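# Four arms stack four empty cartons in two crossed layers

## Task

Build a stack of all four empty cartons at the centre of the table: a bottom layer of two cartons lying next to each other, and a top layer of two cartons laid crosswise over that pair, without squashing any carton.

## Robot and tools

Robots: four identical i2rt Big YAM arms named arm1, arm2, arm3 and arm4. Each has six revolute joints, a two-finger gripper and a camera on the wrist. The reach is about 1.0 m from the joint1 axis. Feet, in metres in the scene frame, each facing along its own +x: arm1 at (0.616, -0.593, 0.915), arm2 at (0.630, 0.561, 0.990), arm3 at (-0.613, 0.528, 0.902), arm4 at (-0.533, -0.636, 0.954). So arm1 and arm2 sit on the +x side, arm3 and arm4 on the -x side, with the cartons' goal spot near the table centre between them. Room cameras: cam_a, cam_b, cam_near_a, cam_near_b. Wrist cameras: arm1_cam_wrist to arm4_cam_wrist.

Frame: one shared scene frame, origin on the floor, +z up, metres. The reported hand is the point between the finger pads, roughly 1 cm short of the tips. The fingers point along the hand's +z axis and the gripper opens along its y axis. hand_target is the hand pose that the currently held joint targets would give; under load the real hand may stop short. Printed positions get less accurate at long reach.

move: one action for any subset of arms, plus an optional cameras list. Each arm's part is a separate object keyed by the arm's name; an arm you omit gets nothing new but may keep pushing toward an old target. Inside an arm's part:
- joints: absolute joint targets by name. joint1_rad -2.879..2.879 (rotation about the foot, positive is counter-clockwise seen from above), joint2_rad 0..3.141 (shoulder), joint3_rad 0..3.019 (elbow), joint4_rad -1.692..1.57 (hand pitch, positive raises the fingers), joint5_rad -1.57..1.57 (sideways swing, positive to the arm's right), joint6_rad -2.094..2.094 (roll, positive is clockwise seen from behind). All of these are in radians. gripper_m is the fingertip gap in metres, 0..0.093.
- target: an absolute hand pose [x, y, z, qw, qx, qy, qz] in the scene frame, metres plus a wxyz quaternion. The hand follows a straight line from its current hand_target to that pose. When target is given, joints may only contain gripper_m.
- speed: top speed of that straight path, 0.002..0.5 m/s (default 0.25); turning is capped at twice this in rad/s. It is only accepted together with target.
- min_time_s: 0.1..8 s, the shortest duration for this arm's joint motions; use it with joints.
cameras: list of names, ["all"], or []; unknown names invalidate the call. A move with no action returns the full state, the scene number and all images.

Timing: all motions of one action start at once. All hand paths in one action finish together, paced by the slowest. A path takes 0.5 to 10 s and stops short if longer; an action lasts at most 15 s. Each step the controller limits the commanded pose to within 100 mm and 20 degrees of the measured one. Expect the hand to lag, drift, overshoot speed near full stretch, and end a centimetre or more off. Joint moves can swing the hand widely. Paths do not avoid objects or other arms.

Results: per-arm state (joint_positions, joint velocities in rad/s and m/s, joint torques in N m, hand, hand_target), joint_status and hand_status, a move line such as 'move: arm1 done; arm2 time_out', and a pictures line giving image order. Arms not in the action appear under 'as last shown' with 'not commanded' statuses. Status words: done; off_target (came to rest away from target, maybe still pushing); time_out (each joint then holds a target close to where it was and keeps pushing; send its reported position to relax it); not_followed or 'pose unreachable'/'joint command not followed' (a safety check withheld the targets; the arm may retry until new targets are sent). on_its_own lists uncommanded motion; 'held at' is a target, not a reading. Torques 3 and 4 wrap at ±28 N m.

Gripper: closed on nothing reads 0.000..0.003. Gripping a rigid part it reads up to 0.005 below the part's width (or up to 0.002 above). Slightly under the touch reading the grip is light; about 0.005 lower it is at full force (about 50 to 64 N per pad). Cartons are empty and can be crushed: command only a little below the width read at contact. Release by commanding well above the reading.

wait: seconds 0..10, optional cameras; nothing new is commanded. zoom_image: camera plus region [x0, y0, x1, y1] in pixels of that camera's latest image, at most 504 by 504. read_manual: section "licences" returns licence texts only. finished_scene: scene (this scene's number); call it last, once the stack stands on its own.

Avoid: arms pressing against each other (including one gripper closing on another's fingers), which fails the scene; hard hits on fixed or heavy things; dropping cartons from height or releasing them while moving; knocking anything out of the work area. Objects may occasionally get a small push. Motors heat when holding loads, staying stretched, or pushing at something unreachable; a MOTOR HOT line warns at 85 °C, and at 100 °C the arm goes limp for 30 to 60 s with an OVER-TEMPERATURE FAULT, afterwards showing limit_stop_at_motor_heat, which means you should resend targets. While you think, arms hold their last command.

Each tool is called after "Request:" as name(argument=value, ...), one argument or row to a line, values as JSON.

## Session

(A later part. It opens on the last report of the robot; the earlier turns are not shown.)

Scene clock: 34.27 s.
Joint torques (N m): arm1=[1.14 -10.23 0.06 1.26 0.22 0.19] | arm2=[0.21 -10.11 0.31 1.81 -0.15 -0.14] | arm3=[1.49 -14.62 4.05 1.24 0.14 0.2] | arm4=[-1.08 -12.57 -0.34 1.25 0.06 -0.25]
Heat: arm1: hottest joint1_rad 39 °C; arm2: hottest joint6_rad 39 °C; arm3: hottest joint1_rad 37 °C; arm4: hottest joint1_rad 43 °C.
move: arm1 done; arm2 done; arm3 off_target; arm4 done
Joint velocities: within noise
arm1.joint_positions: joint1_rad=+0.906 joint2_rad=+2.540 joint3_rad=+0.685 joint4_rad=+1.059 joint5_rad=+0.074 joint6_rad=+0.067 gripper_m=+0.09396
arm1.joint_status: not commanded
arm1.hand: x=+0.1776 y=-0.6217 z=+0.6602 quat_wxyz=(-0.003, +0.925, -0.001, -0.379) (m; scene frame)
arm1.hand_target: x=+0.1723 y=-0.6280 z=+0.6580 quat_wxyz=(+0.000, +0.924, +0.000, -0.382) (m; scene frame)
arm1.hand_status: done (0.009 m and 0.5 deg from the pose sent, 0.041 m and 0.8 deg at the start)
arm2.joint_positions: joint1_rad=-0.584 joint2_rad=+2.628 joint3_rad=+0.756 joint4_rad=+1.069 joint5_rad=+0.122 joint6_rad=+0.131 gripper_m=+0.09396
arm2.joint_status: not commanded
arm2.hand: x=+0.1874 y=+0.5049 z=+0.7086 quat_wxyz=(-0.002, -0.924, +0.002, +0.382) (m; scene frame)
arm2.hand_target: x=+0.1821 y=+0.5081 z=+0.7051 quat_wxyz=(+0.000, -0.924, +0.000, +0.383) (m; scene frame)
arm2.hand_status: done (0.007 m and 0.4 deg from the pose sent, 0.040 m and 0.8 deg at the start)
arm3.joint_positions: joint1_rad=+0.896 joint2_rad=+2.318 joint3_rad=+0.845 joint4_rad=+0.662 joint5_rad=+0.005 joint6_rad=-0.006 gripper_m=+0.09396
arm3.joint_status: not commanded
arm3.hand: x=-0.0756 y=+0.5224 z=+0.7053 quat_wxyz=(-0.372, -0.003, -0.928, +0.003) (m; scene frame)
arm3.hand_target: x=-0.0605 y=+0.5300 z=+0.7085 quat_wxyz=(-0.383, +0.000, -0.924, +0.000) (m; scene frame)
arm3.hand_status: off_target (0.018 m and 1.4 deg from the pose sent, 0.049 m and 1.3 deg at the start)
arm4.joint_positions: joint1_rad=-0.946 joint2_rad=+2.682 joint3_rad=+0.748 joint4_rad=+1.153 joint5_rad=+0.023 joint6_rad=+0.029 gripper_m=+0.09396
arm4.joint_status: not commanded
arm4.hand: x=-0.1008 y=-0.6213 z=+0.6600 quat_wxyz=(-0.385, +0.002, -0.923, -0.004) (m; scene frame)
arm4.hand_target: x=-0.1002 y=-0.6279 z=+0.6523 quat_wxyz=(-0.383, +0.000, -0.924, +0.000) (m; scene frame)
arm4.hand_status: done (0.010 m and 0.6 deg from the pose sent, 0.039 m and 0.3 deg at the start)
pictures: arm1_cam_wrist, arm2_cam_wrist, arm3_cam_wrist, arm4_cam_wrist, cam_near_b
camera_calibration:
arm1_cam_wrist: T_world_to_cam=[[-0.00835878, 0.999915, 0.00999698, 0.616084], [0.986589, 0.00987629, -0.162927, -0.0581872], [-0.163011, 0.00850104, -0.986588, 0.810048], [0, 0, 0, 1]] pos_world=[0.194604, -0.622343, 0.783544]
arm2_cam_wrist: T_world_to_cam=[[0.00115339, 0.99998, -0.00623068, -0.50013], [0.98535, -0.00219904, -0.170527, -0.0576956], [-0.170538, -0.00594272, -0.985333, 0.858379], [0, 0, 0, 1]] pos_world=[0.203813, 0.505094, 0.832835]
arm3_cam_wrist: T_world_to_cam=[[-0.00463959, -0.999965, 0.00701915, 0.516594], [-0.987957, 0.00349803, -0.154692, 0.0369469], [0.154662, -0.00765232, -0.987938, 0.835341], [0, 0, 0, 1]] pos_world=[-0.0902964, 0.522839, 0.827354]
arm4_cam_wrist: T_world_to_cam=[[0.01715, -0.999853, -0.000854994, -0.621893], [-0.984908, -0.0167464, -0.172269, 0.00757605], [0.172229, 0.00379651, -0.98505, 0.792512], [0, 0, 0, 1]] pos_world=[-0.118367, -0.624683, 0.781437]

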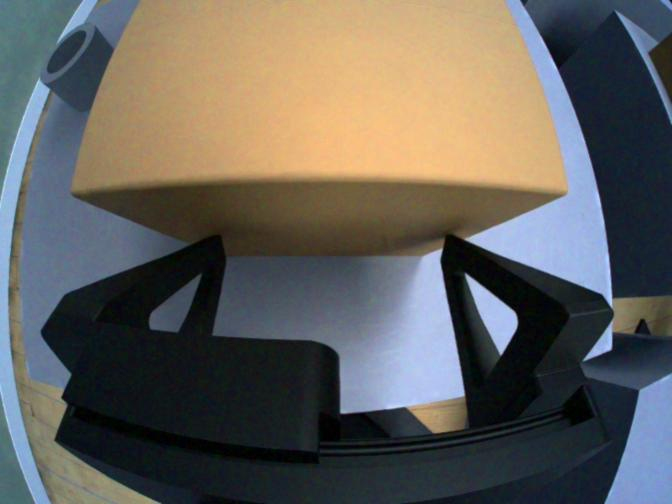

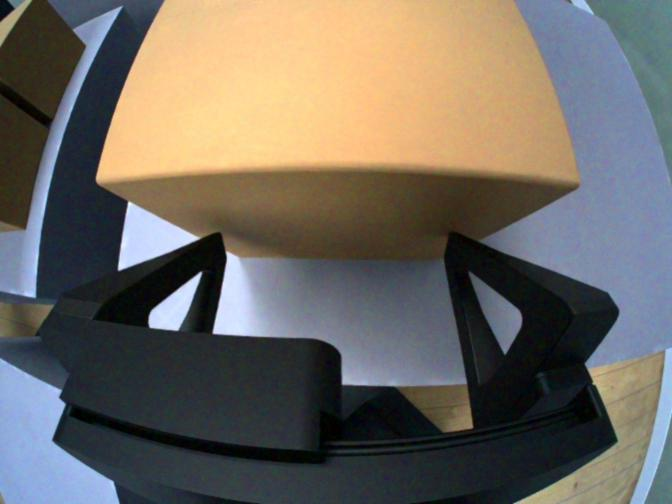

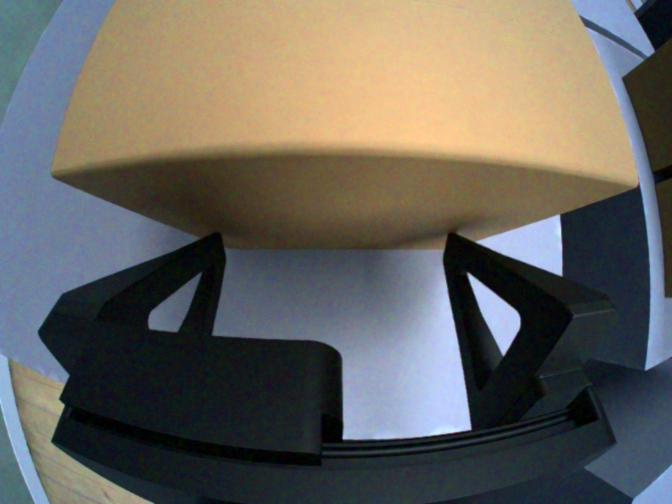

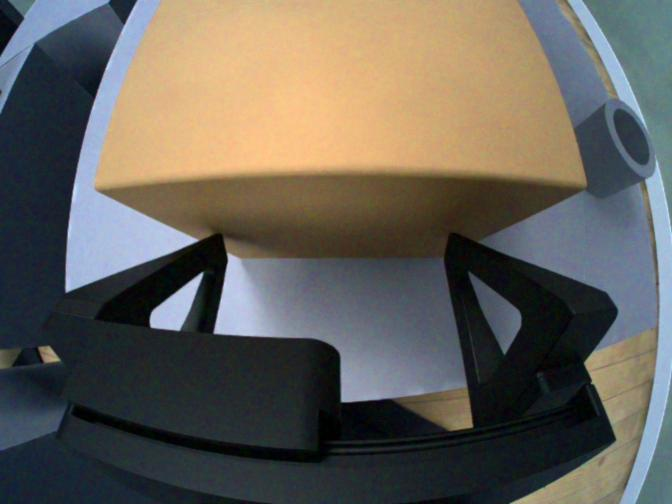

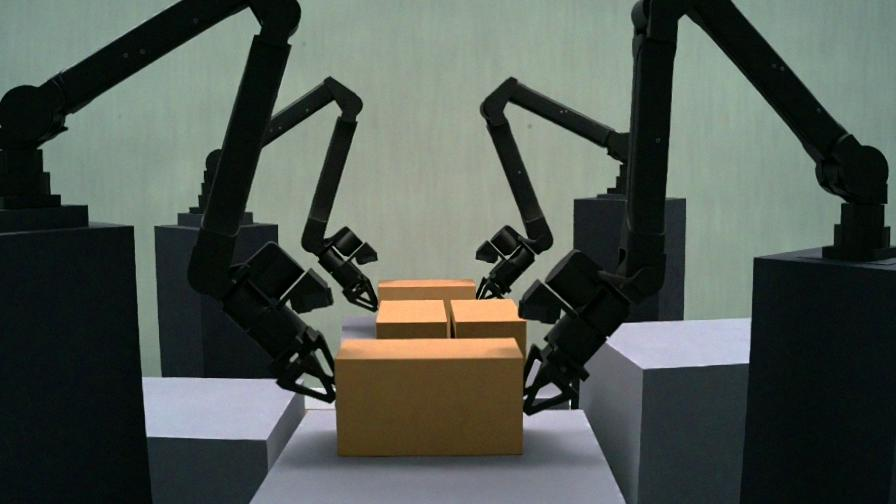

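Request:
move(
  arm2={"target":[0.173,0.508,0.706,0,0.9239,0,-0.3827],"speed":0.05},
  arm3={"target":[-0.051,0.528,0.709,0.3827,0,0.9239,0],"speed":0.05},
  arm1={"target":[0.164,-0.628,0.659,0,0.9239,0,-0.3827],"speed":0.05},
  arm4={"target":[-0.092,-0.628,0.653,0.3827,0,0.9239,0],"speed":0.05},
)

Request:
move(
  arm2={"target":[0.173,0.508,0.806,0,0.9239,0,-0.3827],"speed":0.08},
  arm3={"target":[-0.051,0.528,0.809,0.3827,0,0.9239,0],"speed":0.08},
  arm1={"target":[0.164,-0.628,0.759,0,0.9239,0,-0.3827],"speed":0.08},
  arm4={"target":[-0.092,-0.628,0.753,0.3827,0,0.9239,0],"speed":0.08},
  cameras=["cam_near_b","cam_a","cam_b"],
)

Scene clock: 37.10 s.
Joint torques (N m): arm1=[0.91 -11.05 0.24 1.29 0.16 0.18] | arm2=[-0.15 -11.16 1.02 1.81 -0.14 -0.15] | arm3=[1.14 -14.74 4.93 1.43 0 0.17] | arm4=[-1.2 -13.45 0.05 1.28 0.05 -0.26]
Heat: arm1: hottest joint1_rad 39 °C; arm2: hottest joint6_rad 39 °C; arm3: hottest joint1_rad 37 °C; arm4: hottest joint1_rad 43 °C.
move: arm1 off_target; arm2 off_target; arm3 off_target; arm4 off_target
Joint velocities: within noise
arm1.joint_positions: joint1_rad=+0.906 joint2_rad=+2.540 joint3_rad=+0.699 joint4_rad=+1.033 joint5_rad=+0.074 joint6_rad=+0.067 gripper_m=+0.09396
arm1.joint_status: not commanded
arm1.hand: x=+0.1749 y=-0.6220 z=+0.6566 quat_wxyz=(-0.004, +0.928, -0.001, -0.374) (m; scene frame)
arm1.hand_target: x=+0.1643 y=-0.6281 z=+0.6591 quat_wxyz=(+0.000, +0.924, +0.000, -0.383) (m; scene frame)
arm1.hand_status: off_target (0.013 m and 1.2 deg from the pose sent, 0.015 m and 0.5 deg at the start)
arm2.joint_positions: joint1_rad=-0.586 joint2_rad=+2.628 joint3_rad=+0.766 joint4_rad=+1.039 joint5_rad=+0.119 joint6_rad=+0.130 gripper_m=+0.09396
arm2.joint_status: not commanded
arm2.hand: x=+0.1872 y=+0.5056 z=+0.7041 quat_wxyz=(-0.001, -0.928, +0.002, +0.372) (m; scene frame)
arm2.hand_target: x=+0.1734 y=+0.5081 z=+0.7063 quat_wxyz=(+0.000, -0.924, +0.000, +0.383) (m; scene frame)
arm2.hand_status: off_target (0.015 m and 1.3 deg from the pose sent, 0.015 m and 0.4 deg at the start)
arm3.joint_positions: joint1_rad=+0.896 joint2_rad=+2.318 joint3_rad=+0.855 joint4_rad=+0.634 joint5_rad=+0.005 joint6_rad=-0.006 gripper_m=+0.09396
arm3.joint_status: not commanded
arm3.hand: x=-0.0748 y=+0.5224 z=+0.7028 quat_wxyz=(-0.364, -0.003, -0.931, +0.003) (m; scene frame)
arm3.hand_target: x=-0.0518 y=+0.5280 z=+0.7100 quat_wxyz=(-0.383, +0.000, -0.924, +0.000) (m; scene frame)
arm3.hand_status: off_target (0.025 m and 2.4 deg from the pose sent, 0.026 m and 1.4 deg at the start)
arm4.joint_positions: joint1_rad=-0.947 joint2_rad=+2.682 joint3_rad=+0.758 joint4_rad=+1.125 joint5_rad=+0.023 joint6_rad=+0.028 gripper_m=+0.09396
arm4.joint_status: not commanded
arm4.hand: x=-0.1005 y=-0.6216 z=+0.6555 quat_wxyz=(-0.377, +0.002, -0.926, -0.004) (m; scene frame)
arm4.hand_target: x=-0.0923 y=-0.6281 z=+0.6533 quat_wxyz=(-0.383, +0.000, -0.924, +0.000) (m; scene frame)
arm4.hand_status: off_target (0.011 m and 0.9 deg from the pose sent, 0.013 m and 0.6 deg at the start)
pictures: none

Scene clock: 39.37 s.
Joint torques (N m): arm1=[0.97 -11.58 0.66 1.25 0.16 0.16] | arm2=[0.15 -12.81 0.99 1.87 -0.02 -0.12] | arm3=[1.14 -16.67 4.88 1.55 0.11 0.2] | arm4=[-0.73 -14.27 -0.23 1.28 0.07 -0.27]
Heat: arm1: hottest joint1_rad 39 °C; arm2: hottest joint6_rad 39 °C; arm3: hottest joint1_rad 37 °C; arm4: hottest joint1_rad 43 °C.
move: arm1 off_target; arm2 off_target; arm3 off_target; arm4 done
Joint velocities: within noise
arm1.joint_positions: joint1_rad=+0.906 joint2_rad=+2.205 joint3_rad=+0.565 joint4_rad=+0.830 joint5_rad=+0.074 joint6_rad=+0.069 gripper_m=+0.09396
arm1.joint_status: not commanded
arm1.hand: x=+0.1713 y=-0.6223 z=+0.7499 quat_wxyz=(-0.003, +0.928, -0.002, -0.373) (m; scene frame)
arm1.hand_target: x=+0.1639 y=-0.6280 z=+0.7590 quat_wxyz=(+0.000, +0.924, +0.000, -0.383) (m; scene frame)
arm1.hand_status: off_target (0.013 m and 1.3 deg from the pose sent, 0.103 m and 1.2 deg at the start)
arm2.joint_positions: joint1_rad=-0.589 joint2_rad=+2.331 joint3_rad=+0.615 joint4_rad=+0.871 joint5_rad=+0.115 joint6_rad=+0.124 gripper_m=+0.09396
arm2.joint_status: not commanded
arm2.hand: x=+0.1903 y=+0.5064 z=+0.7893 quat_wxyz=(+0.000, -0.932, -0.001, +0.362) (m; scene frame)
arm2.hand_target: x=+0.1733 y=+0.5081 z=+0.8059 quat_wxyz=(+0.000, -0.924, +0.000, +0.383) (m; scene frame)
arm2.hand_status: off_target (0.024 m and 2.5 deg from the pose sent, 0.103 m and 1.3 deg at the start)
arm3.joint_positions: joint1_rad=+0.896 joint2_rad=+2.065 joint3_rad=+0.804 joint4_rad=+0.416 joint5_rad=+0.003 joint6_rad=-0.008 gripper_m=+0.09396
arm3.joint_status: not commanded
arm3.hand: x=-0.0707 y=+0.5227 z=+0.7858 quat_wxyz=(-0.356, -0.001, -0.934, +0.003) (m; scene frame)
arm3.hand_target: x=-0.0516 y=+0.5280 z=+0.8092 quat_wxyz=(-0.383, +0.000, -0.924, +0.000) (m; scene frame)
arm3.hand_status: off_target (0.031 m and 3.3 deg from the pose sent, 0.109 m and 2.4 deg at the start)
arm4.joint_positions: joint1_rad=-0.949 joint2_rad=+2.369 joint3_rad=+0.594 joint4_rad=+0.979 joint5_rad=+0.023 joint6_rad=+0.027 gripper_m=+0.09396
arm4.joint_status: not commanded
arm4.hand: x=-0.0964 y=-0.6222 z=+0.7488 quat_wxyz=(-0.378, +0.002, -0.926, -0.003) (m; scene frame)
arm4.hand_target: x=-0.0920 y=-0.6280 z=+0.7530 quat_wxyz=(-0.383, +0.000, -0.924, +0.000) (m; scene frame)
arm4.hand_status: done (0.008 m and 0.7 deg from the pose sent, 0.098 m and 0.9 deg at the start)
pictures: cam_a, cam_b, cam_near_b

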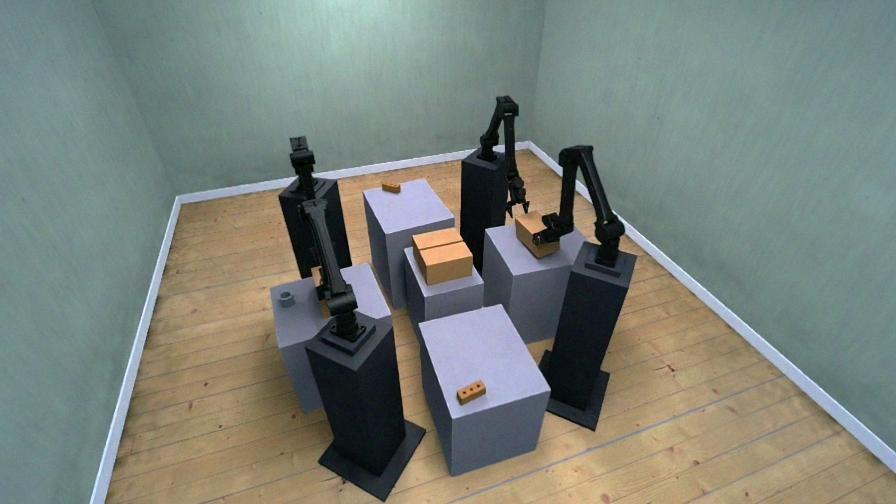

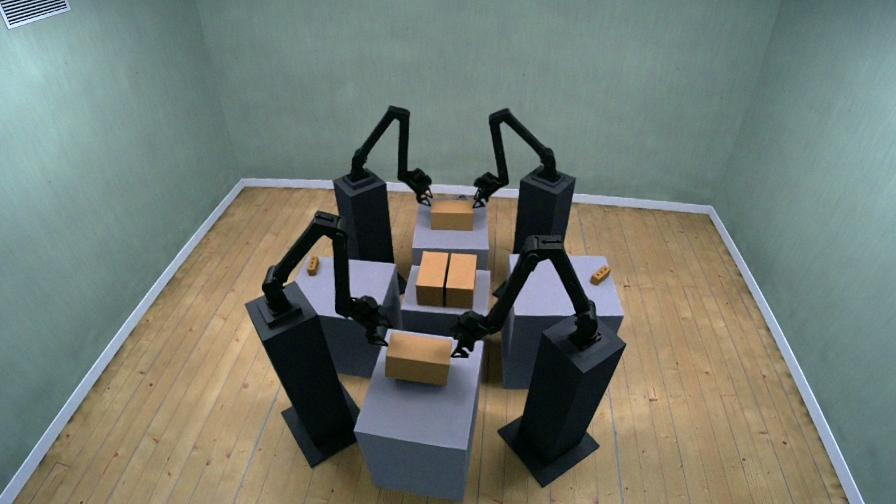

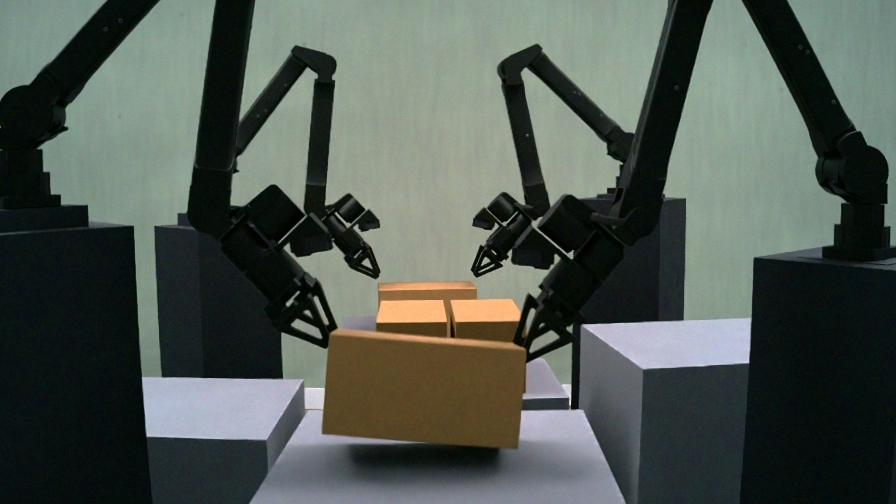

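Request:
move(
  arm2={"target":[0.173,0.508,0.700,0,0.9239,0,-0.3827],"speed":0.08},
  arm3={"target":[-0.051,0.528,0.703,0.3827,0,0.9239,0],"speed":0.08},
  arm1={"target":[0.210,-0.628,0.745,0,0.9239,0,-0.3827],"speed":0.08},
  arm4={"target":[-0.136,-0.628,0.745,0.3827,0,0.9239,0],"speed":0.08},
)

Request:
move(
  arm2={"target":[0.210,0.508,0.688,0,0.9239,0,-0.3827],"speed":0.08},
  arm3={"target":[-0.090,0.528,0.692,0.3827,0,0.9239,0],"speed":0.08},
  arm1={"target":[0.205,-0.628,0.638,0,0.9239,0,-0.3827],"speed":0.12},
  arm4={"target":[-0.130,-0.628,0.635,0.3827,0,0.9239,0],"speed":0.12},
  cameras=["all"],
)

Scene clock: 43.53 s.
Joint torques (N m): arm1=[1.26 -8.29 -1.05 2.1 0.19 0.17] | arm2=[0.21 -10.58 0.64 3.41 0.02 -0.11] | arm3=[1.03 -14.97 4.26 2.37 0.07 0.19] | arm4=[-0.56 -10.75 -2.65 1.92 0.17 -0.22]
Heat: arm1: hottest joint1_rad 39 °C; arm2: hottest joint6_rad 38 °C; arm3: hottest joint1_rad 37 °C; arm4: hottest joint1_rad 43 °C.
move: arm1 done; arm2 off_target; arm3 off_target; arm4 off_target
Joint velocities: within noise
arm1.joint_positions: joint1_rad=+0.919 joint2_rad=+2.248 joint3_rad=+0.481 joint4_rad=+0.981 joint5_rad=+0.085 joint6_rad=+0.081 gripper_m=+0.09396
arm1.joint_status: not commanded
arm1.hand: x=+0.2039 y=-0.6225 z=+0.7482 quat_wxyz=(-0.003, +0.923, -0.004, -0.384) (m; scene frame)
arm1.hand_target: x=+0.2099 y=-0.6278 z=+0.7452 quat_wxyz=(+0.000, +0.924, +0.000, -0.383) (m; scene frame)
arm1.hand_status: done (0.009 m and 0.5 deg from the pose sent, 0.039 m and 1.3 deg at the start)
arm2.joint_positions: joint1_rad=-0.589 joint2_rad=+2.638 joint3_rad=+0.781 joint4_rad=+1.011 joint5_rad=+0.115 joint6_rad=+0.124 gripper_m=+0.09396
arm2.joint_status: not commanded
arm2.hand: x=+0.1886 y=+0.5061 z=+0.6959 quat_wxyz=(+0.001, -0.932, -0.001, +0.361) (m; scene frame)
arm2.hand_target: x=+0.1734 y=+0.5081 z=+0.7004 quat_wxyz=(+0.000, -0.924, +0.000, +0.382) (m; scene frame)
arm2.hand_status: off_target (0.016 m and 2.7 deg from the pose sent, 0.091 m and 2.5 deg at the start)
arm3.joint_positions: joint1_rad=+0.896 joint2_rad=+2.338 joint3_rad=+0.873 joint4_rad=+0.622 joint5_rad=+0.003 joint6_rad=-0.008 gripper_m=+0.09396
arm3.joint_status: not commanded
arm3.hand: x=-0.0738 y=+0.5232 z=+0.6944 quat_wxyz=(-0.357, -0.001, -0.934, +0.003) (m; scene frame)
arm3.hand_target: x=-0.0520 y=+0.5281 z=+0.7037 quat_wxyz=(-0.382, +0.000, -0.924, +0.000) (m; scene frame)
arm3.hand_status: off_target (0.025 m and 3.2 deg from the pose sent, 0.085 m and 3.3 deg at the start)
arm4.joint_positions: joint1_rad=-0.949 joint2_rad=+2.410 joint3_rad=+0.523 joint4_rad=+1.123 joint5_rad=+0.023 joint6_rad=+0.027 gripper_m=+0.09396
arm4.joint_status: not commanded
arm4.hand: x=-0.1232 y=-0.6234 z=+0.7523 quat_wxyz=(-0.393, +0.002, -0.919, -0.004) (m; scene frame)
arm4.hand_target: x=-0.1359 y=-0.6278 z=+0.7453 quat_wxyz=(-0.383, +0.000, -0.924, +0.000) (m; scene frame)
arm4.hand_status: off_target (0.015 m and 1.4 deg from the pose sent, 0.040 m and 0.7 deg at the start)
pictures: none

Scene clock: 45.23 s.
Joint torques (N m): arm1=[1.08 -9.35 -1.43 2.06 0.14 0.15] | arm2=[1.61 -10.46 -2.85 2.93 0.28 0.05] | arm3=[1.03 -14.15 1.18 2.03 0.08 0.2] | arm4=[-0.91 -11.63 -1.84 1.91 0.13 -0.22]
Heat: arm1: hottest joint1_rad 39 °C; arm2: hottest joint6_rad 38 °C; arm3: hottest joint1_rad 37 °C; arm4: hottest joint1_rad 43 °C.
move: arm1 done; arm2 done; arm3 done; arm4 done
Joint velocities: within noise
arm1.joint_positions: joint1_rad=+0.919 joint2_rad=+2.636 joint3_rad=+0.668 joint4_rad=+1.165 joint5_rad=+0.085 joint6_rad=+0.081 gripper_m=+0.09396
arm1.joint_status: not commanded
arm1.hand: x=+0.2064 y=-0.6223 z=+0.6393 quat_wxyz=(-0.003, +0.926, -0.003, -0.376) (m; scene frame)
arm1.hand_target: x=+0.2051 y=-0.6279 z=+0.6381 quat_wxyz=(+0.000, +0.924, +0.000, -0.383) (m; scene frame)
arm1.hand_status: done (0.006 m and 1.0 deg from the pose sent, 0.110 m and 0.5 deg at the start)
arm2.joint_positions: joint1_rad=-0.589 joint2_rad=+2.704 joint3_rad=+0.767 joint4_rad=+1.141 joint5_rad=+0.122 joint6_rad=+0.124 gripper_m=+0.09396
arm2.joint_status: not commanded
arm2.hand: x=+0.2003 y=+0.5093 z=+0.6902 quat_wxyz=(+0.000, -0.923, +0.002, +0.385) (m; scene frame)
arm2.hand_target: x=+0.2100 y=+0.5081 z=+0.6880 quat_wxyz=(+0.000, -0.924, +0.000, +0.382) (m; scene frame)
arm2.hand_status: done (0.010 m and 0.3 deg from the pose sent, 0.023 m and 2.6 deg at the start)
arm3.joint_positions: joint1_rad=+0.896 joint2_rad=+2.357 joint3_rad=+0.819 joint4_rad=+0.746 joint5_rad=+0.003 joint6_rad=-0.008 gripper_m=+0.09396
arm3.joint_status: not commanded
arm3.hand: x=-0.0880 y=+0.5233 z=+0.6949 quat_wxyz=(-0.381, -0.001, -0.925, +0.003) (m; scene frame)
arm3.hand_target: x=-0.0899 y=+0.5280 z=+0.6921 quat_wxyz=(-0.383, +0.000, -0.924, +0.000) (m; scene frame)
arm3.hand_status: done (0.006 m and 0.4 deg from the pose sent, 0.017 m and 3.1 deg at the start)
arm4.joint_positions: joint1_rad=-0.949 joint2_rad=+2.771 joint3_rad=+0.738 joint4_rad=+1.242 joint5_rad=+0.023 joint6_rad=+0.027 gripper_m=+0.09396
arm4.joint_status: not commanded
arm4.hand: x=-0.1290 y=-0.6234 z=+0.6401 quat_wxyz=(-0.381, +0.002, -0.925, -0.003) (m; scene frame)
arm4.hand_target: x=-0.1303 y=-0.6279 z=+0.6350 quat_wxyz=(-0.382, +0.000, -0.924, +0.000) (m; scene frame)
arm4.hand_status: done (0.007 m and 0.5 deg from the pose sent, 0.118 m and 1.4 deg at the start)
pictures: arm1_cam_wrist, arm2_cam_wrist, arm3_cam_wrist, arm4_cam_wrist, cam_a, cam_b, cam_near_a, cam_near_b
camera_calibration:
arm1_cam_wrist: T_world_to_cam=[[-0.00330949, 0.999954, 0.00897433, 0.616816], [0.987619, 0.0046759, -0.156799, -0.0973431], [-0.156834, 0.0083443, -0.98759, 0.793399], [0, 0, 0, 1]] pos_world=[0.222611, -0.622953, 0.762754]
arm2_cam_wrist: T_world_to_cam=[[0.000771538, 0.999996, -0.00273827, -0.507031], [0.984044, -0.00124642, -0.177919, -0.0686379], [-0.177922, -0.00255731, -0.984041, 0.841257], [0, 0, 0, 1]] pos_world=[0.217612, 0.509094, 0.814232]
arm3_cam_wrist: T_world_to_cam=[[-0.000594958, -0.999973, 0.00737605, 0.517732], [-0.984762, -0.000696873, -0.173907, 0.0389382], [0.173907, -0.00736712, -0.984734, 0.826288], [0, 0, 0, 1]] pos_world=[-0.105045, 0.523832, 0.816628]
arm4_cam_wrist: T_world_to_cam=[[0.0168585, -0.999858, 0.000752029, -0.624622], [-0.986574, -0.0167567, -0.162451, -0.0300967], [0.16244, 0.00199674, -0.986716, 0.776478], [0, 0, 0, 1]] pos_world=[-0.145294, -0.626588, 0.761744]

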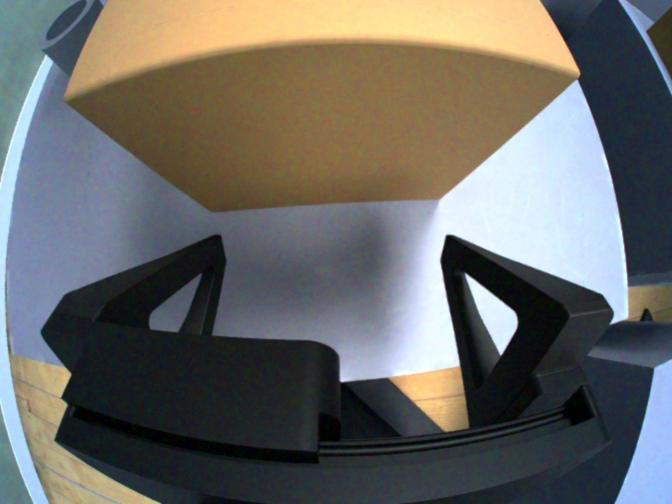

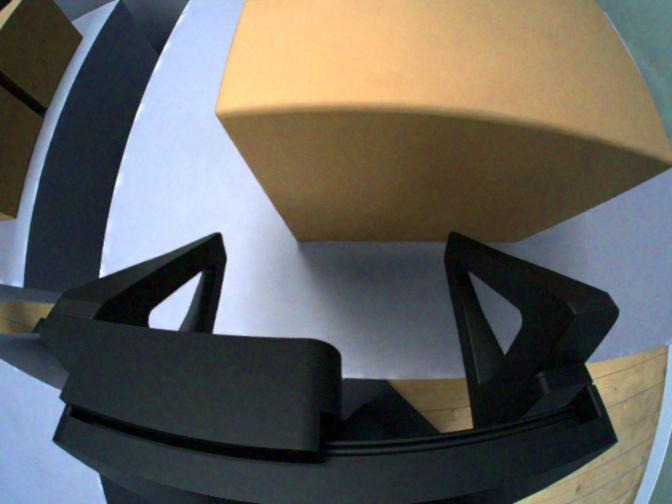

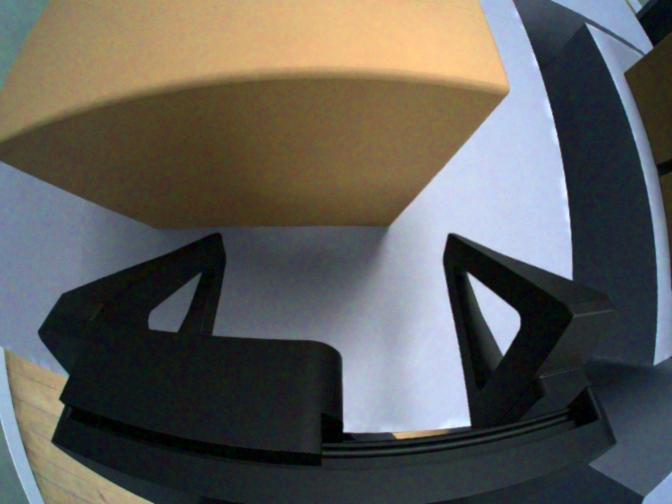

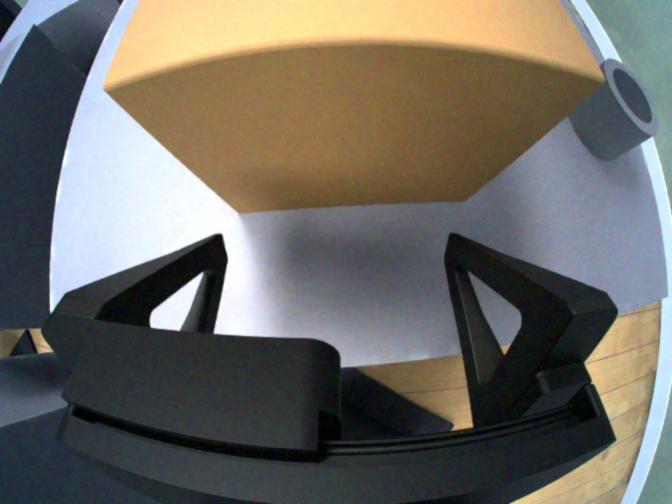

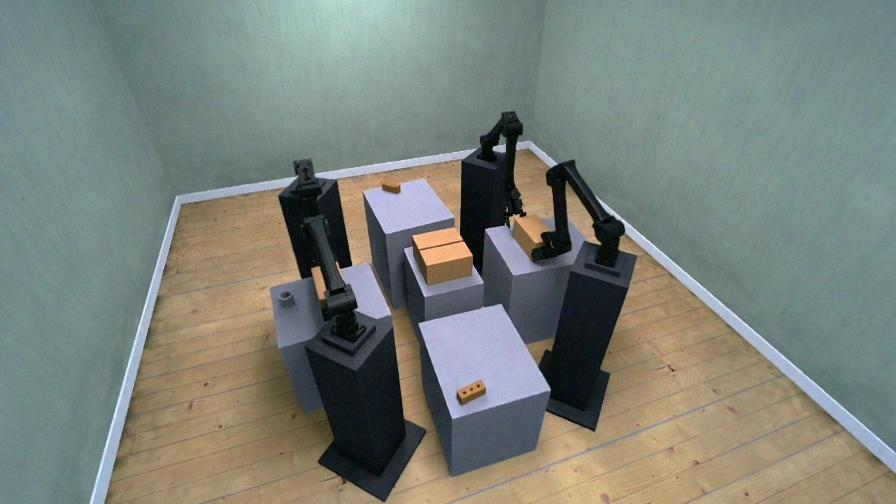

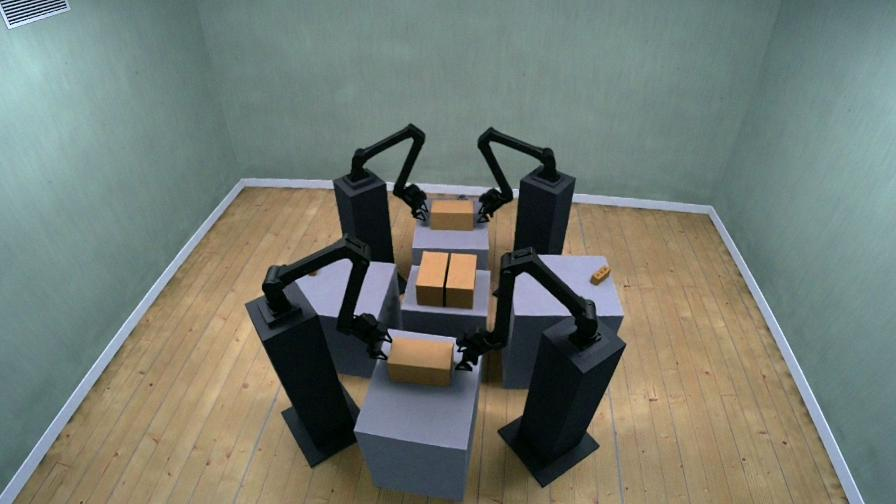

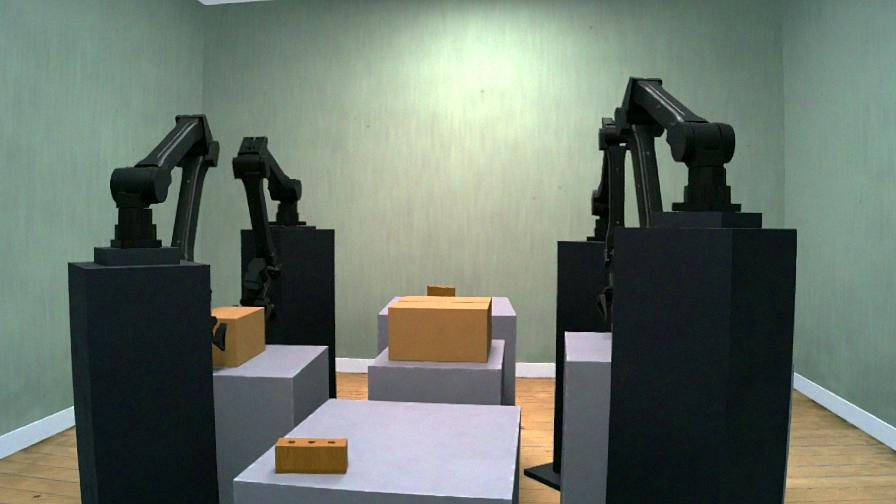

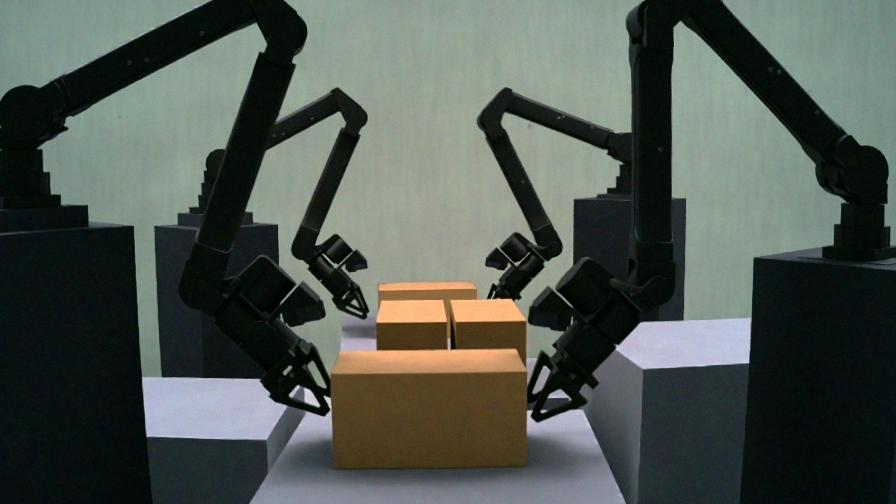

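Request:
move(
  arm2={"target":[0.225,0.553,0.690,0,0.9239,0,-0.3827],"speed":0.15},
  arm3={"target":[-0.105,0.559,0.690,0.3827,0,0.9239,0],"speed":0.15},
)

Request:
move(
  arm2={"target":[0.158,0.553,0.695,0,0.9239,0,-0.3827],"speed":0.05},
  arm3={"target":[-0.040,0.559,0.698,0.3827,0,0.9239,0],"speed":0.05},
  arm1={"target":[0.152,-0.631,0.645,0,0.9239,0,-0.3827],"speed":0.05},
  arm4={"target":[-0.072,-0.631,0.642,0.3827,0,0.9239,0],"speed":0.05},
  cameras=["arm1_cam_wrist","arm2_cam_wrist","arm3_cam_wrist","arm4_cam_wrist","cam_near_b"],
)

Scene clock: 49.60 s.
Joint torques (N m): arm1=[1.03 -9.41 -1.42 2.07 0.14 0.15] | arm2=[0.62 -9.11 -3.82 2.91 -0.15 -0.24] | arm3=[1.08 -13.63 0.84 2.06 0.27 0.18] | arm4=[-0.79 -11.63 -1.85 1.89 0.14 -0.23]
Heat: arm1: hottest joint1_rad 39 °C; arm2: hottest joint6_rad 38 °C; arm3: hottest joint1_rad 37 °C; arm4: hottest joint1_rad 43 °C.
move: arm2 off_target; arm3 done
Joint velocities: within noise
arm1, arm4: as last shown
arm2.joint_positions: joint1_rad=-0.723 joint2_rad=+2.725 joint3_rad=+0.729 joint4_rad=+1.212 joint5_rad=+0.027 joint6_rad=+0.032 gripper_m=+0.09396
arm2.joint_status: not commanded
arm2.hand: x=+0.2141 y=+0.5510 z=+0.6919 quat_wxyz=(-0.001, -0.922, +0.003, +0.387) (m; scene frame)
arm2.hand_target: x=+0.2249 y=+0.5529 z=+0.6901 quat_wxyz=(+0.000, -0.924, +0.000, +0.383) (m; scene frame)
arm2.hand_status: off_target (0.011 m and 0.6 deg from the pose sent, 0.050 m and 0.4 deg at the start)
arm3.joint_positions: joint1_rad=+0.976 joint2_rad=+2.362 joint3_rad=+0.787 joint4_rad=+0.783 joint5_rad=+0.056 joint6_rad=+0.047 gripper_m=+0.09396
arm3.joint_status: not commanded
arm3.hand: x=-0.1020 y=+0.5549 z=+0.6934 quat_wxyz=(-0.382, +0.000, -0.924, +0.002) (m; scene frame)
arm3.hand_target: x=-0.1050 y=+0.5588 z=+0.6901 quat_wxyz=(-0.383, +0.000, -0.924, +0.000) (m; scene frame)
arm3.hand_status: done (0.006 m and 0.2 deg from the pose sent, 0.040 m and 0.4 deg at the start)
pictures: none

Scene clock: 51.53 s.
Joint torques (N m): arm1=[0.21 -13.45 0.2 1.26 0.07 0.09] | arm2=[0.79 -13.51 1.1 1.78 -0.21 -0.12] | arm3=[0.15 -15.62 5.3 1.43 -0.01 0.13] | arm4=[-1.38 -16.32 0.16 1.26 0.09 -0.23]
Heat: arm1: hottest joint1_rad 39 °C; arm2: hottest joint6_rad 38 °C; arm3: hottest joint1_rad 37 °C; arm4: hottest joint1_rad 43 °C.
move: arm1 off_target; arm2 off_target; arm3 off_target; arm4 off_target
Joint velocities: within noise
arm1.joint_positions: joint1_rad=+0.919 joint2_rad=+2.604 joint3_rad=+0.751 joint4_rad=+1.014 joint5_rad=+0.080 joint6_rad=+0.080 gripper_m=+0.09396
arm1.joint_status: not commanded
arm1.hand: x=+0.1759 y=-0.6265 z=+0.6302 quat_wxyz=(-0.003, +0.933, -0.001, -0.360) (m; scene frame)
arm1.hand_target: x=+0.1525 y=-0.6310 z=+0.6454 quat_wxyz=(+0.000, +0.924, +0.000, -0.383) (m; scene frame)
arm1.hand_status: off_target (0.028 m and 2.9 deg from the pose sent, 0.055 m and 0.9 deg at the start)
arm2.joint_positions: joint1_rad=-0.725 joint2_rad=+2.689 joint3_rad=+0.805 joint4_rad=+1.025 joint5_rad=+0.024 joint6_rad=+0.028 gripper_m=+0.09396
arm2.joint_status: not commanded
arm2.hand: x=+0.1910 y=+0.5506 z=+0.6775 quat_wxyz=(+0.000, -0.936, +0.001, +0.352) (m; scene frame)
arm2.hand_target: x=+0.1589 y=+0.5532 z=+0.6959 quat_wxyz=(+0.000, -0.924, +0.000, +0.383) (m; scene frame)
arm2.hand_status: off_target (0.037 m and 3.8 deg from the pose sent, 0.056 m and 0.6 deg at the start)
arm3.joint_positions: joint1_rad=+0.976 joint2_rad=+2.362 joint3_rad=+0.895 joint4_rad=+0.621 joint5_rad=+0.055 joint6_rad=+0.047 gripper_m=+0.09396
arm3.joint_status: not commanded
arm3.hand: x=-0.0705 y=+0.5575 z=+0.6864 quat_wxyz=(-0.357, +0.001, -0.934, +0.003) (m; scene frame)
arm3.hand_target: x=-0.0414 y=+0.5588 z=+0.6994 quat_wxyz=(-0.383, +0.000, -0.924, +0.000) (m; scene frame)
arm3.hand_status: off_target (0.033 m and 3.2 deg from the pose sent, 0.062 m and 0.2 deg at the start)
arm4.joint_positions: joint1_rad=-0.957 joint2_rad=+2.728 joint3_rad=+0.820 joint4_rad=+1.074 joint5_rad=+0.014 joint6_rad=+0.017 gripper_m=+0.09396
arm4.joint_status: not commanded
arm4.hand: x=-0.0961 y=-0.6238 z=+0.6304 quat_wxyz=(-0.361, +0.005, -0.933, -0.003) (m; scene frame)
arm4.hand_target: x=-0.0725 y=-0.6312 z=+0.6424 quat_wxyz=(-0.383, +0.000, -0.924, +0.000) (m; scene frame)
arm4.hand_status: off_target (0.028 m and 2.8 deg from the pose sent, 0.057 m and 0.5 deg at the start)
pictures: arm1_cam_wrist, arm2_cam_wrist, arm3_cam_wrist, arm4_cam_wrist, cam_near_b
camera_calibration:
arm1_cam_wrist: T_world_to_cam=[[-0.00757135, 0.999925, 0.00959937, 0.621279], [0.992603, 0.00867842, -0.121094, -0.0894066], [-0.121168, 0.00861151, -0.992595, 0.776655], [0, 0, 0, 1]] pos_world=[0.187555, -0.627145, 0.754113]
arm2_cam_wrist: T_world_to_cam=[[0.00056422, 0.999996, -0.00264006, -0.548286], [0.994132, -0.000846487, -0.10817, -0.111076], [-0.108172, -0.00256354, -0.994129, 0.820829], [0, 0, 0, 1]] pos_world=[0.199524, 0.550295, 0.802547]
arm3_cam_wrist: T_world_to_cam=[[0.00422664, -0.999948, 0.00925803, 0.550947], [-0.992525, -0.00532409, -0.121924, 0.0210072], [0.121967, -0.0086735, -0.992496, 0.817475], [0, 0, 0, 1]] pos_world=[-0.0811834, 0.558121, 0.808802]
arm4_cam_wrist: T_world_to_cam=[[0.0225862, -0.999743, 0.00199459, -0.625714], [-0.992515, -0.0226623, -0.120003, -0.0302868], [0.120017, 0.000730754, -0.992772, 0.760447], [0, 0, 0, 1]] pos_world=[-0.107194, -0.626795, 0.752563]

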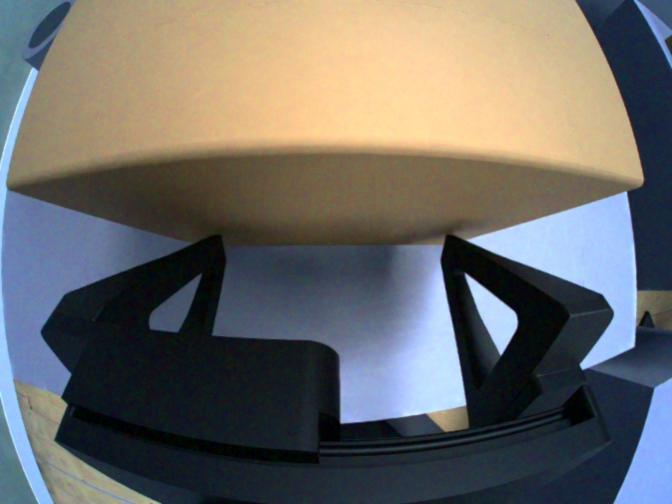

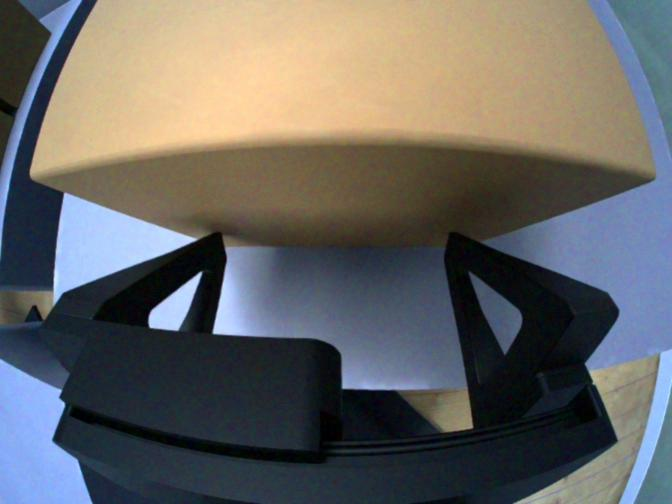

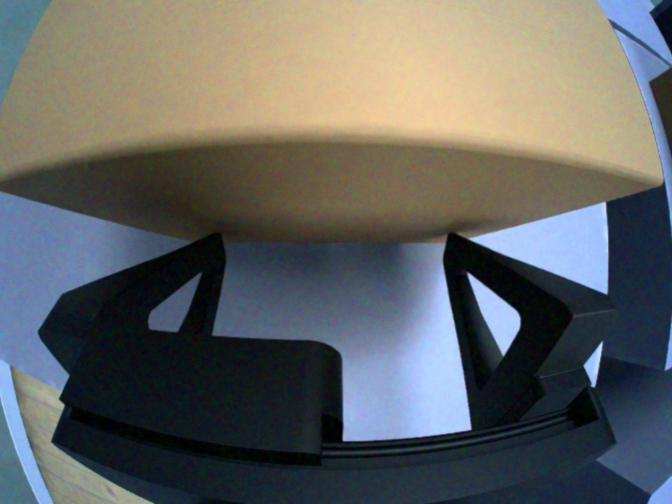

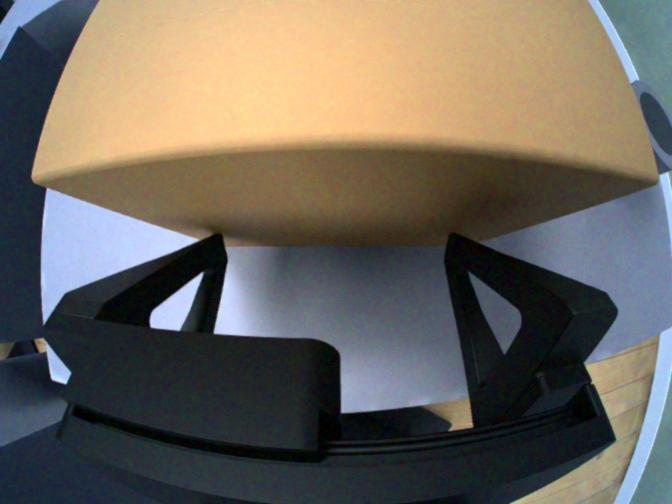

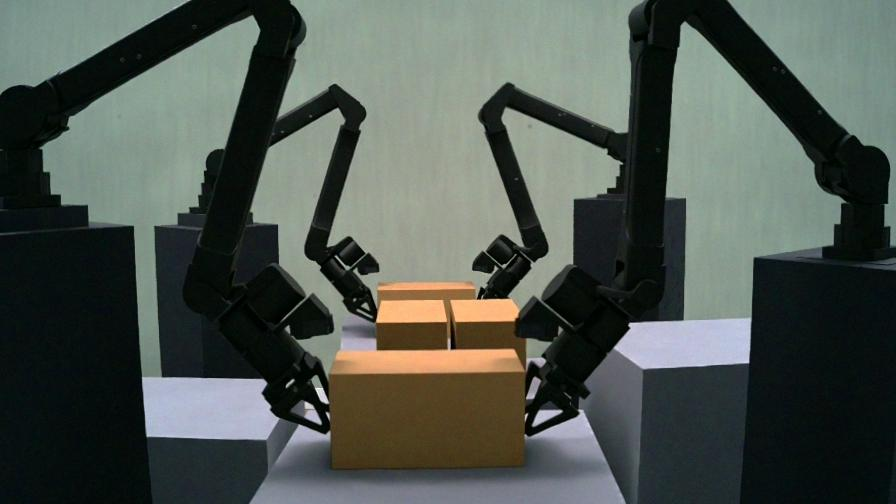

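Request:
move(
  arm2={"target":[0.143,0.553,0.765,0,0.9239,0,-0.3827],"speed":0.06},
  arm3={"target":[-0.025,0.559,0.765,0.3827,0,0.9239,0],"speed":0.06},
  arm1={"target":[0.137,-0.631,0.715,0,0.9239,0,-0.3827],"speed":0.06},
  arm4={"target":[-0.057,-0.631,0.712,0.3827,0,0.9239,0],"speed":0.06},
  cameras=["arm1_cam_wrist","arm2_cam_wrist","cam_b","cam_near_b"],
)

Scene clock: 54.30 s.
Joint torques (N m): arm1=[-0.26 -14.92 1.48 1.95 0.08 0.09] | arm2=[0.15 -14.62 1.89 2.55 -0.16 -0.18] | arm3=[0.03 -19.37 5.65 2.21 -0.03 0.11] | arm4=[-1.14 -18.08 1.22 1.83 0.11 -0.24]
Heat: arm1: hottest joint1_rad 38 °C; arm2: hottest joint6_rad 38 °C; arm3: hottest joint1_rad 37 °C; arm4: hottest joint1_rad 43 °C.
move: arm1 off_target; arm2 off_target; arm3 off_target; arm4 off_target
Joint velocities: within noise
arm1.joint_positions: joint1_rad=+0.919 joint2_rad=+2.389 joint3_rad=+0.663 joint4_rad=+0.839 joint5_rad=+0.077 joint6_rad=+0.078 gripper_m=+0.09396
arm1.joint_status: not commanded
arm1.hand: x=+0.1752 y=-0.6272 z=+0.6853 quat_wxyz=(-0.005, +0.942, +0.002, -0.337) (m; scene frame)
arm1.hand_target: x=+0.1383 y=-0.6309 z=+0.7156 quat_wxyz=(+0.000, +0.924, +0.000, -0.383) (m; scene frame)
arm1.hand_status: off_target (0.049 m and 5.7 deg from the pose sent, 0.093 m and 2.9 deg at the start)
arm2.joint_positions: joint1_rad=-0.726 joint2_rad=+2.480 joint3_rad=+0.717 joint4_rad=+0.875 joint5_rad=+0.023 joint6_rad=+0.028 gripper_m=+0.09396
arm2.joint_status: not commanded
arm2.hand: x=+0.1820 y=+0.5505 z=+0.7358 quat_wxyz=(+0.000, -0.941, +0.001, +0.338) (m; scene frame)
arm2.hand_target: x=+0.1443 y=+0.5533 z=+0.7657 quat_wxyz=(+0.001, -0.924, +0.000, +0.383) (m; scene frame)
arm2.hand_status: off_target (0.049 m and 5.4 deg from the pose sent, 0.100 m and 3.8 deg at the start)
arm3.joint_positions: joint1_rad=+0.976 joint2_rad=+2.237 joint3_rad=+0.876 joint4_rad=+0.446 joint5_rad=+0.054 joint6_rad=+0.047 gripper_m=+0.09396
arm3.joint_status: not commanded
arm3.hand: x=-0.0736 y=+0.5572 z=+0.7196 quat_wxyz=(-0.324, +0.002, -0.946, +0.005) (m; scene frame)
arm3.hand_target: x=-0.0279 y=+0.5586 z=+0.7665 quat_wxyz=(-0.383, +0.000, -0.924, +0.000) (m; scene frame)
arm3.hand_status: off_target (0.067 m and 7.2 deg from the pose sent, 0.091 m and 3.2 deg at the start)
arm4.joint_positions: joint1_rad=-0.957 joint2_rad=+2.526 joint3_rad=+0.715 joint4_rad=+0.932 joint5_rad=+0.013 joint6_rad=+0.017 gripper_m=+0.09396
arm4.joint_status: not commanded
arm4.hand: x=-0.0946 y=-0.6241 z=+0.6859 quat_wxyz=(-0.340, +0.005, -0.941, -0.003) (m; scene frame)
arm4.hand_target: x=-0.0582 y=-0.6312 z=+0.7126 quat_wxyz=(-0.383, +0.000, -0.924, +0.000) (m; scene frame)
arm4.hand_status: off_target (0.046 m and 5.3 deg from the pose sent, 0.091 m and 2.8 deg at the start)
pictures: arm1_cam_wrist, arm2_cam_wrist, cam_b, cam_near_b
camera_calibration:
arm1_cam_wrist: T_world_to_cam=[[-0.0124617, 0.99983, 0.0136073, 0.619463], [0.997312, 0.0134106, -0.0720275, -0.113587], [-0.0721977, 0.0126731, -0.99731, 0.828435], [0, 0, 0, 1]] pos_world=[0.180812, -0.628333, 0.809595]
arm2_cam_wrist: T_world_to_cam=[[0.000872842, 0.999997, -0.00213602, -0.548517], [0.996881, -0.00103867, -0.0789086, -0.117737], [-0.0789106, -0.00206048, -0.99688, 0.874143], [0, 0, 0, 1]] pos_world=[0.186828, 0.550195, 0.860953]

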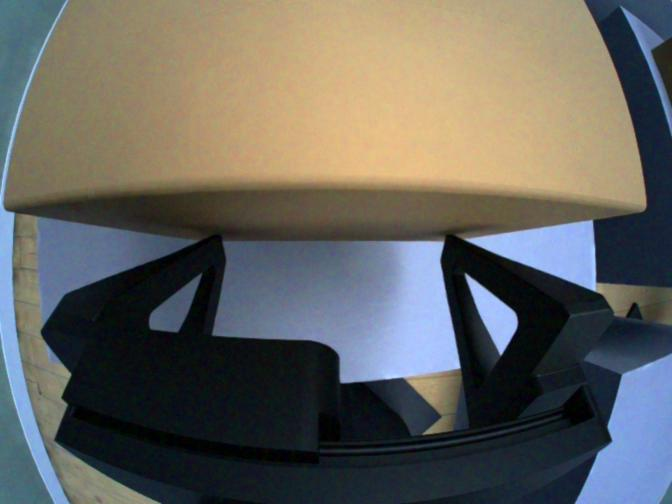

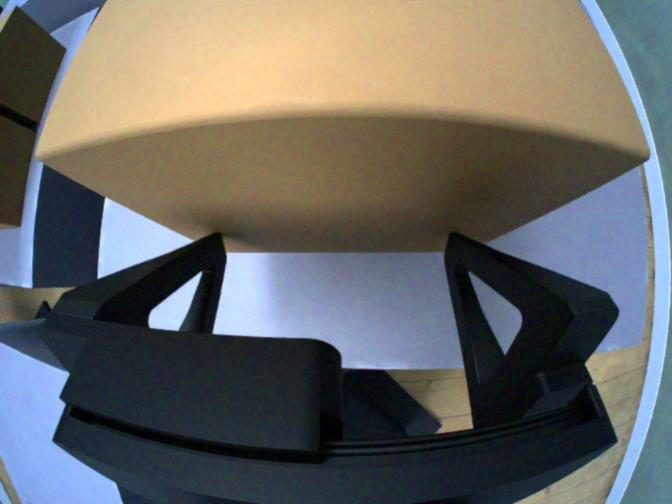

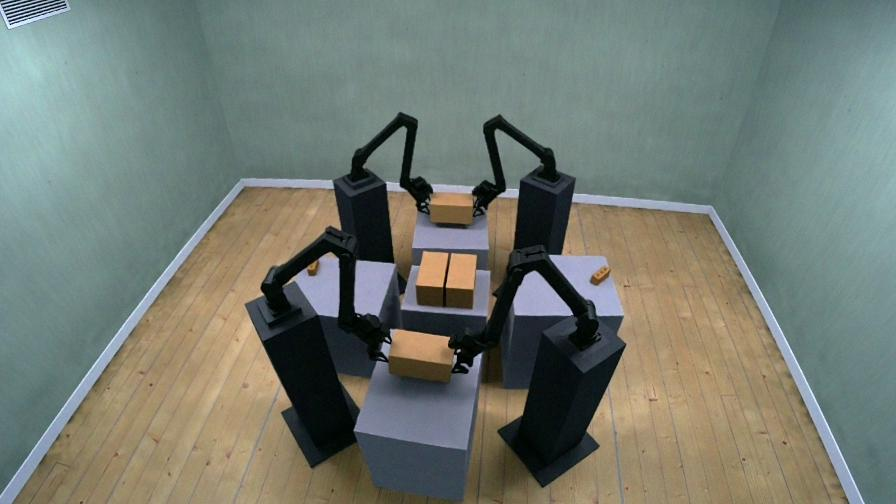

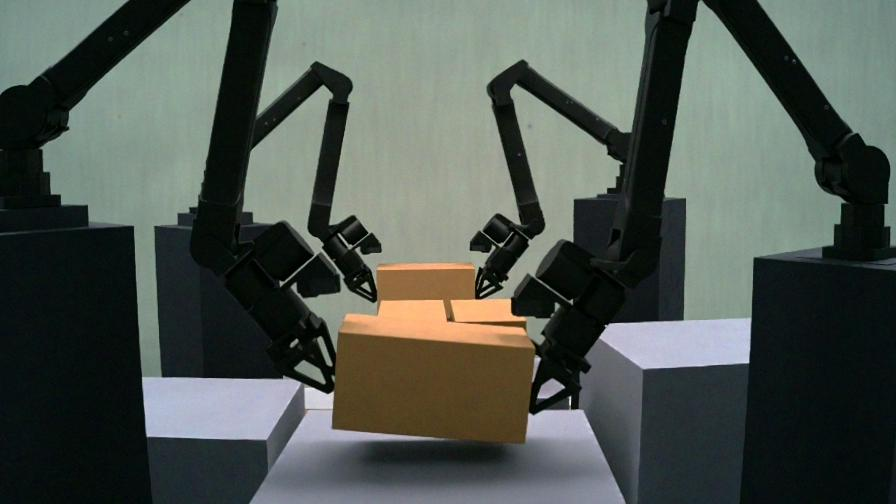

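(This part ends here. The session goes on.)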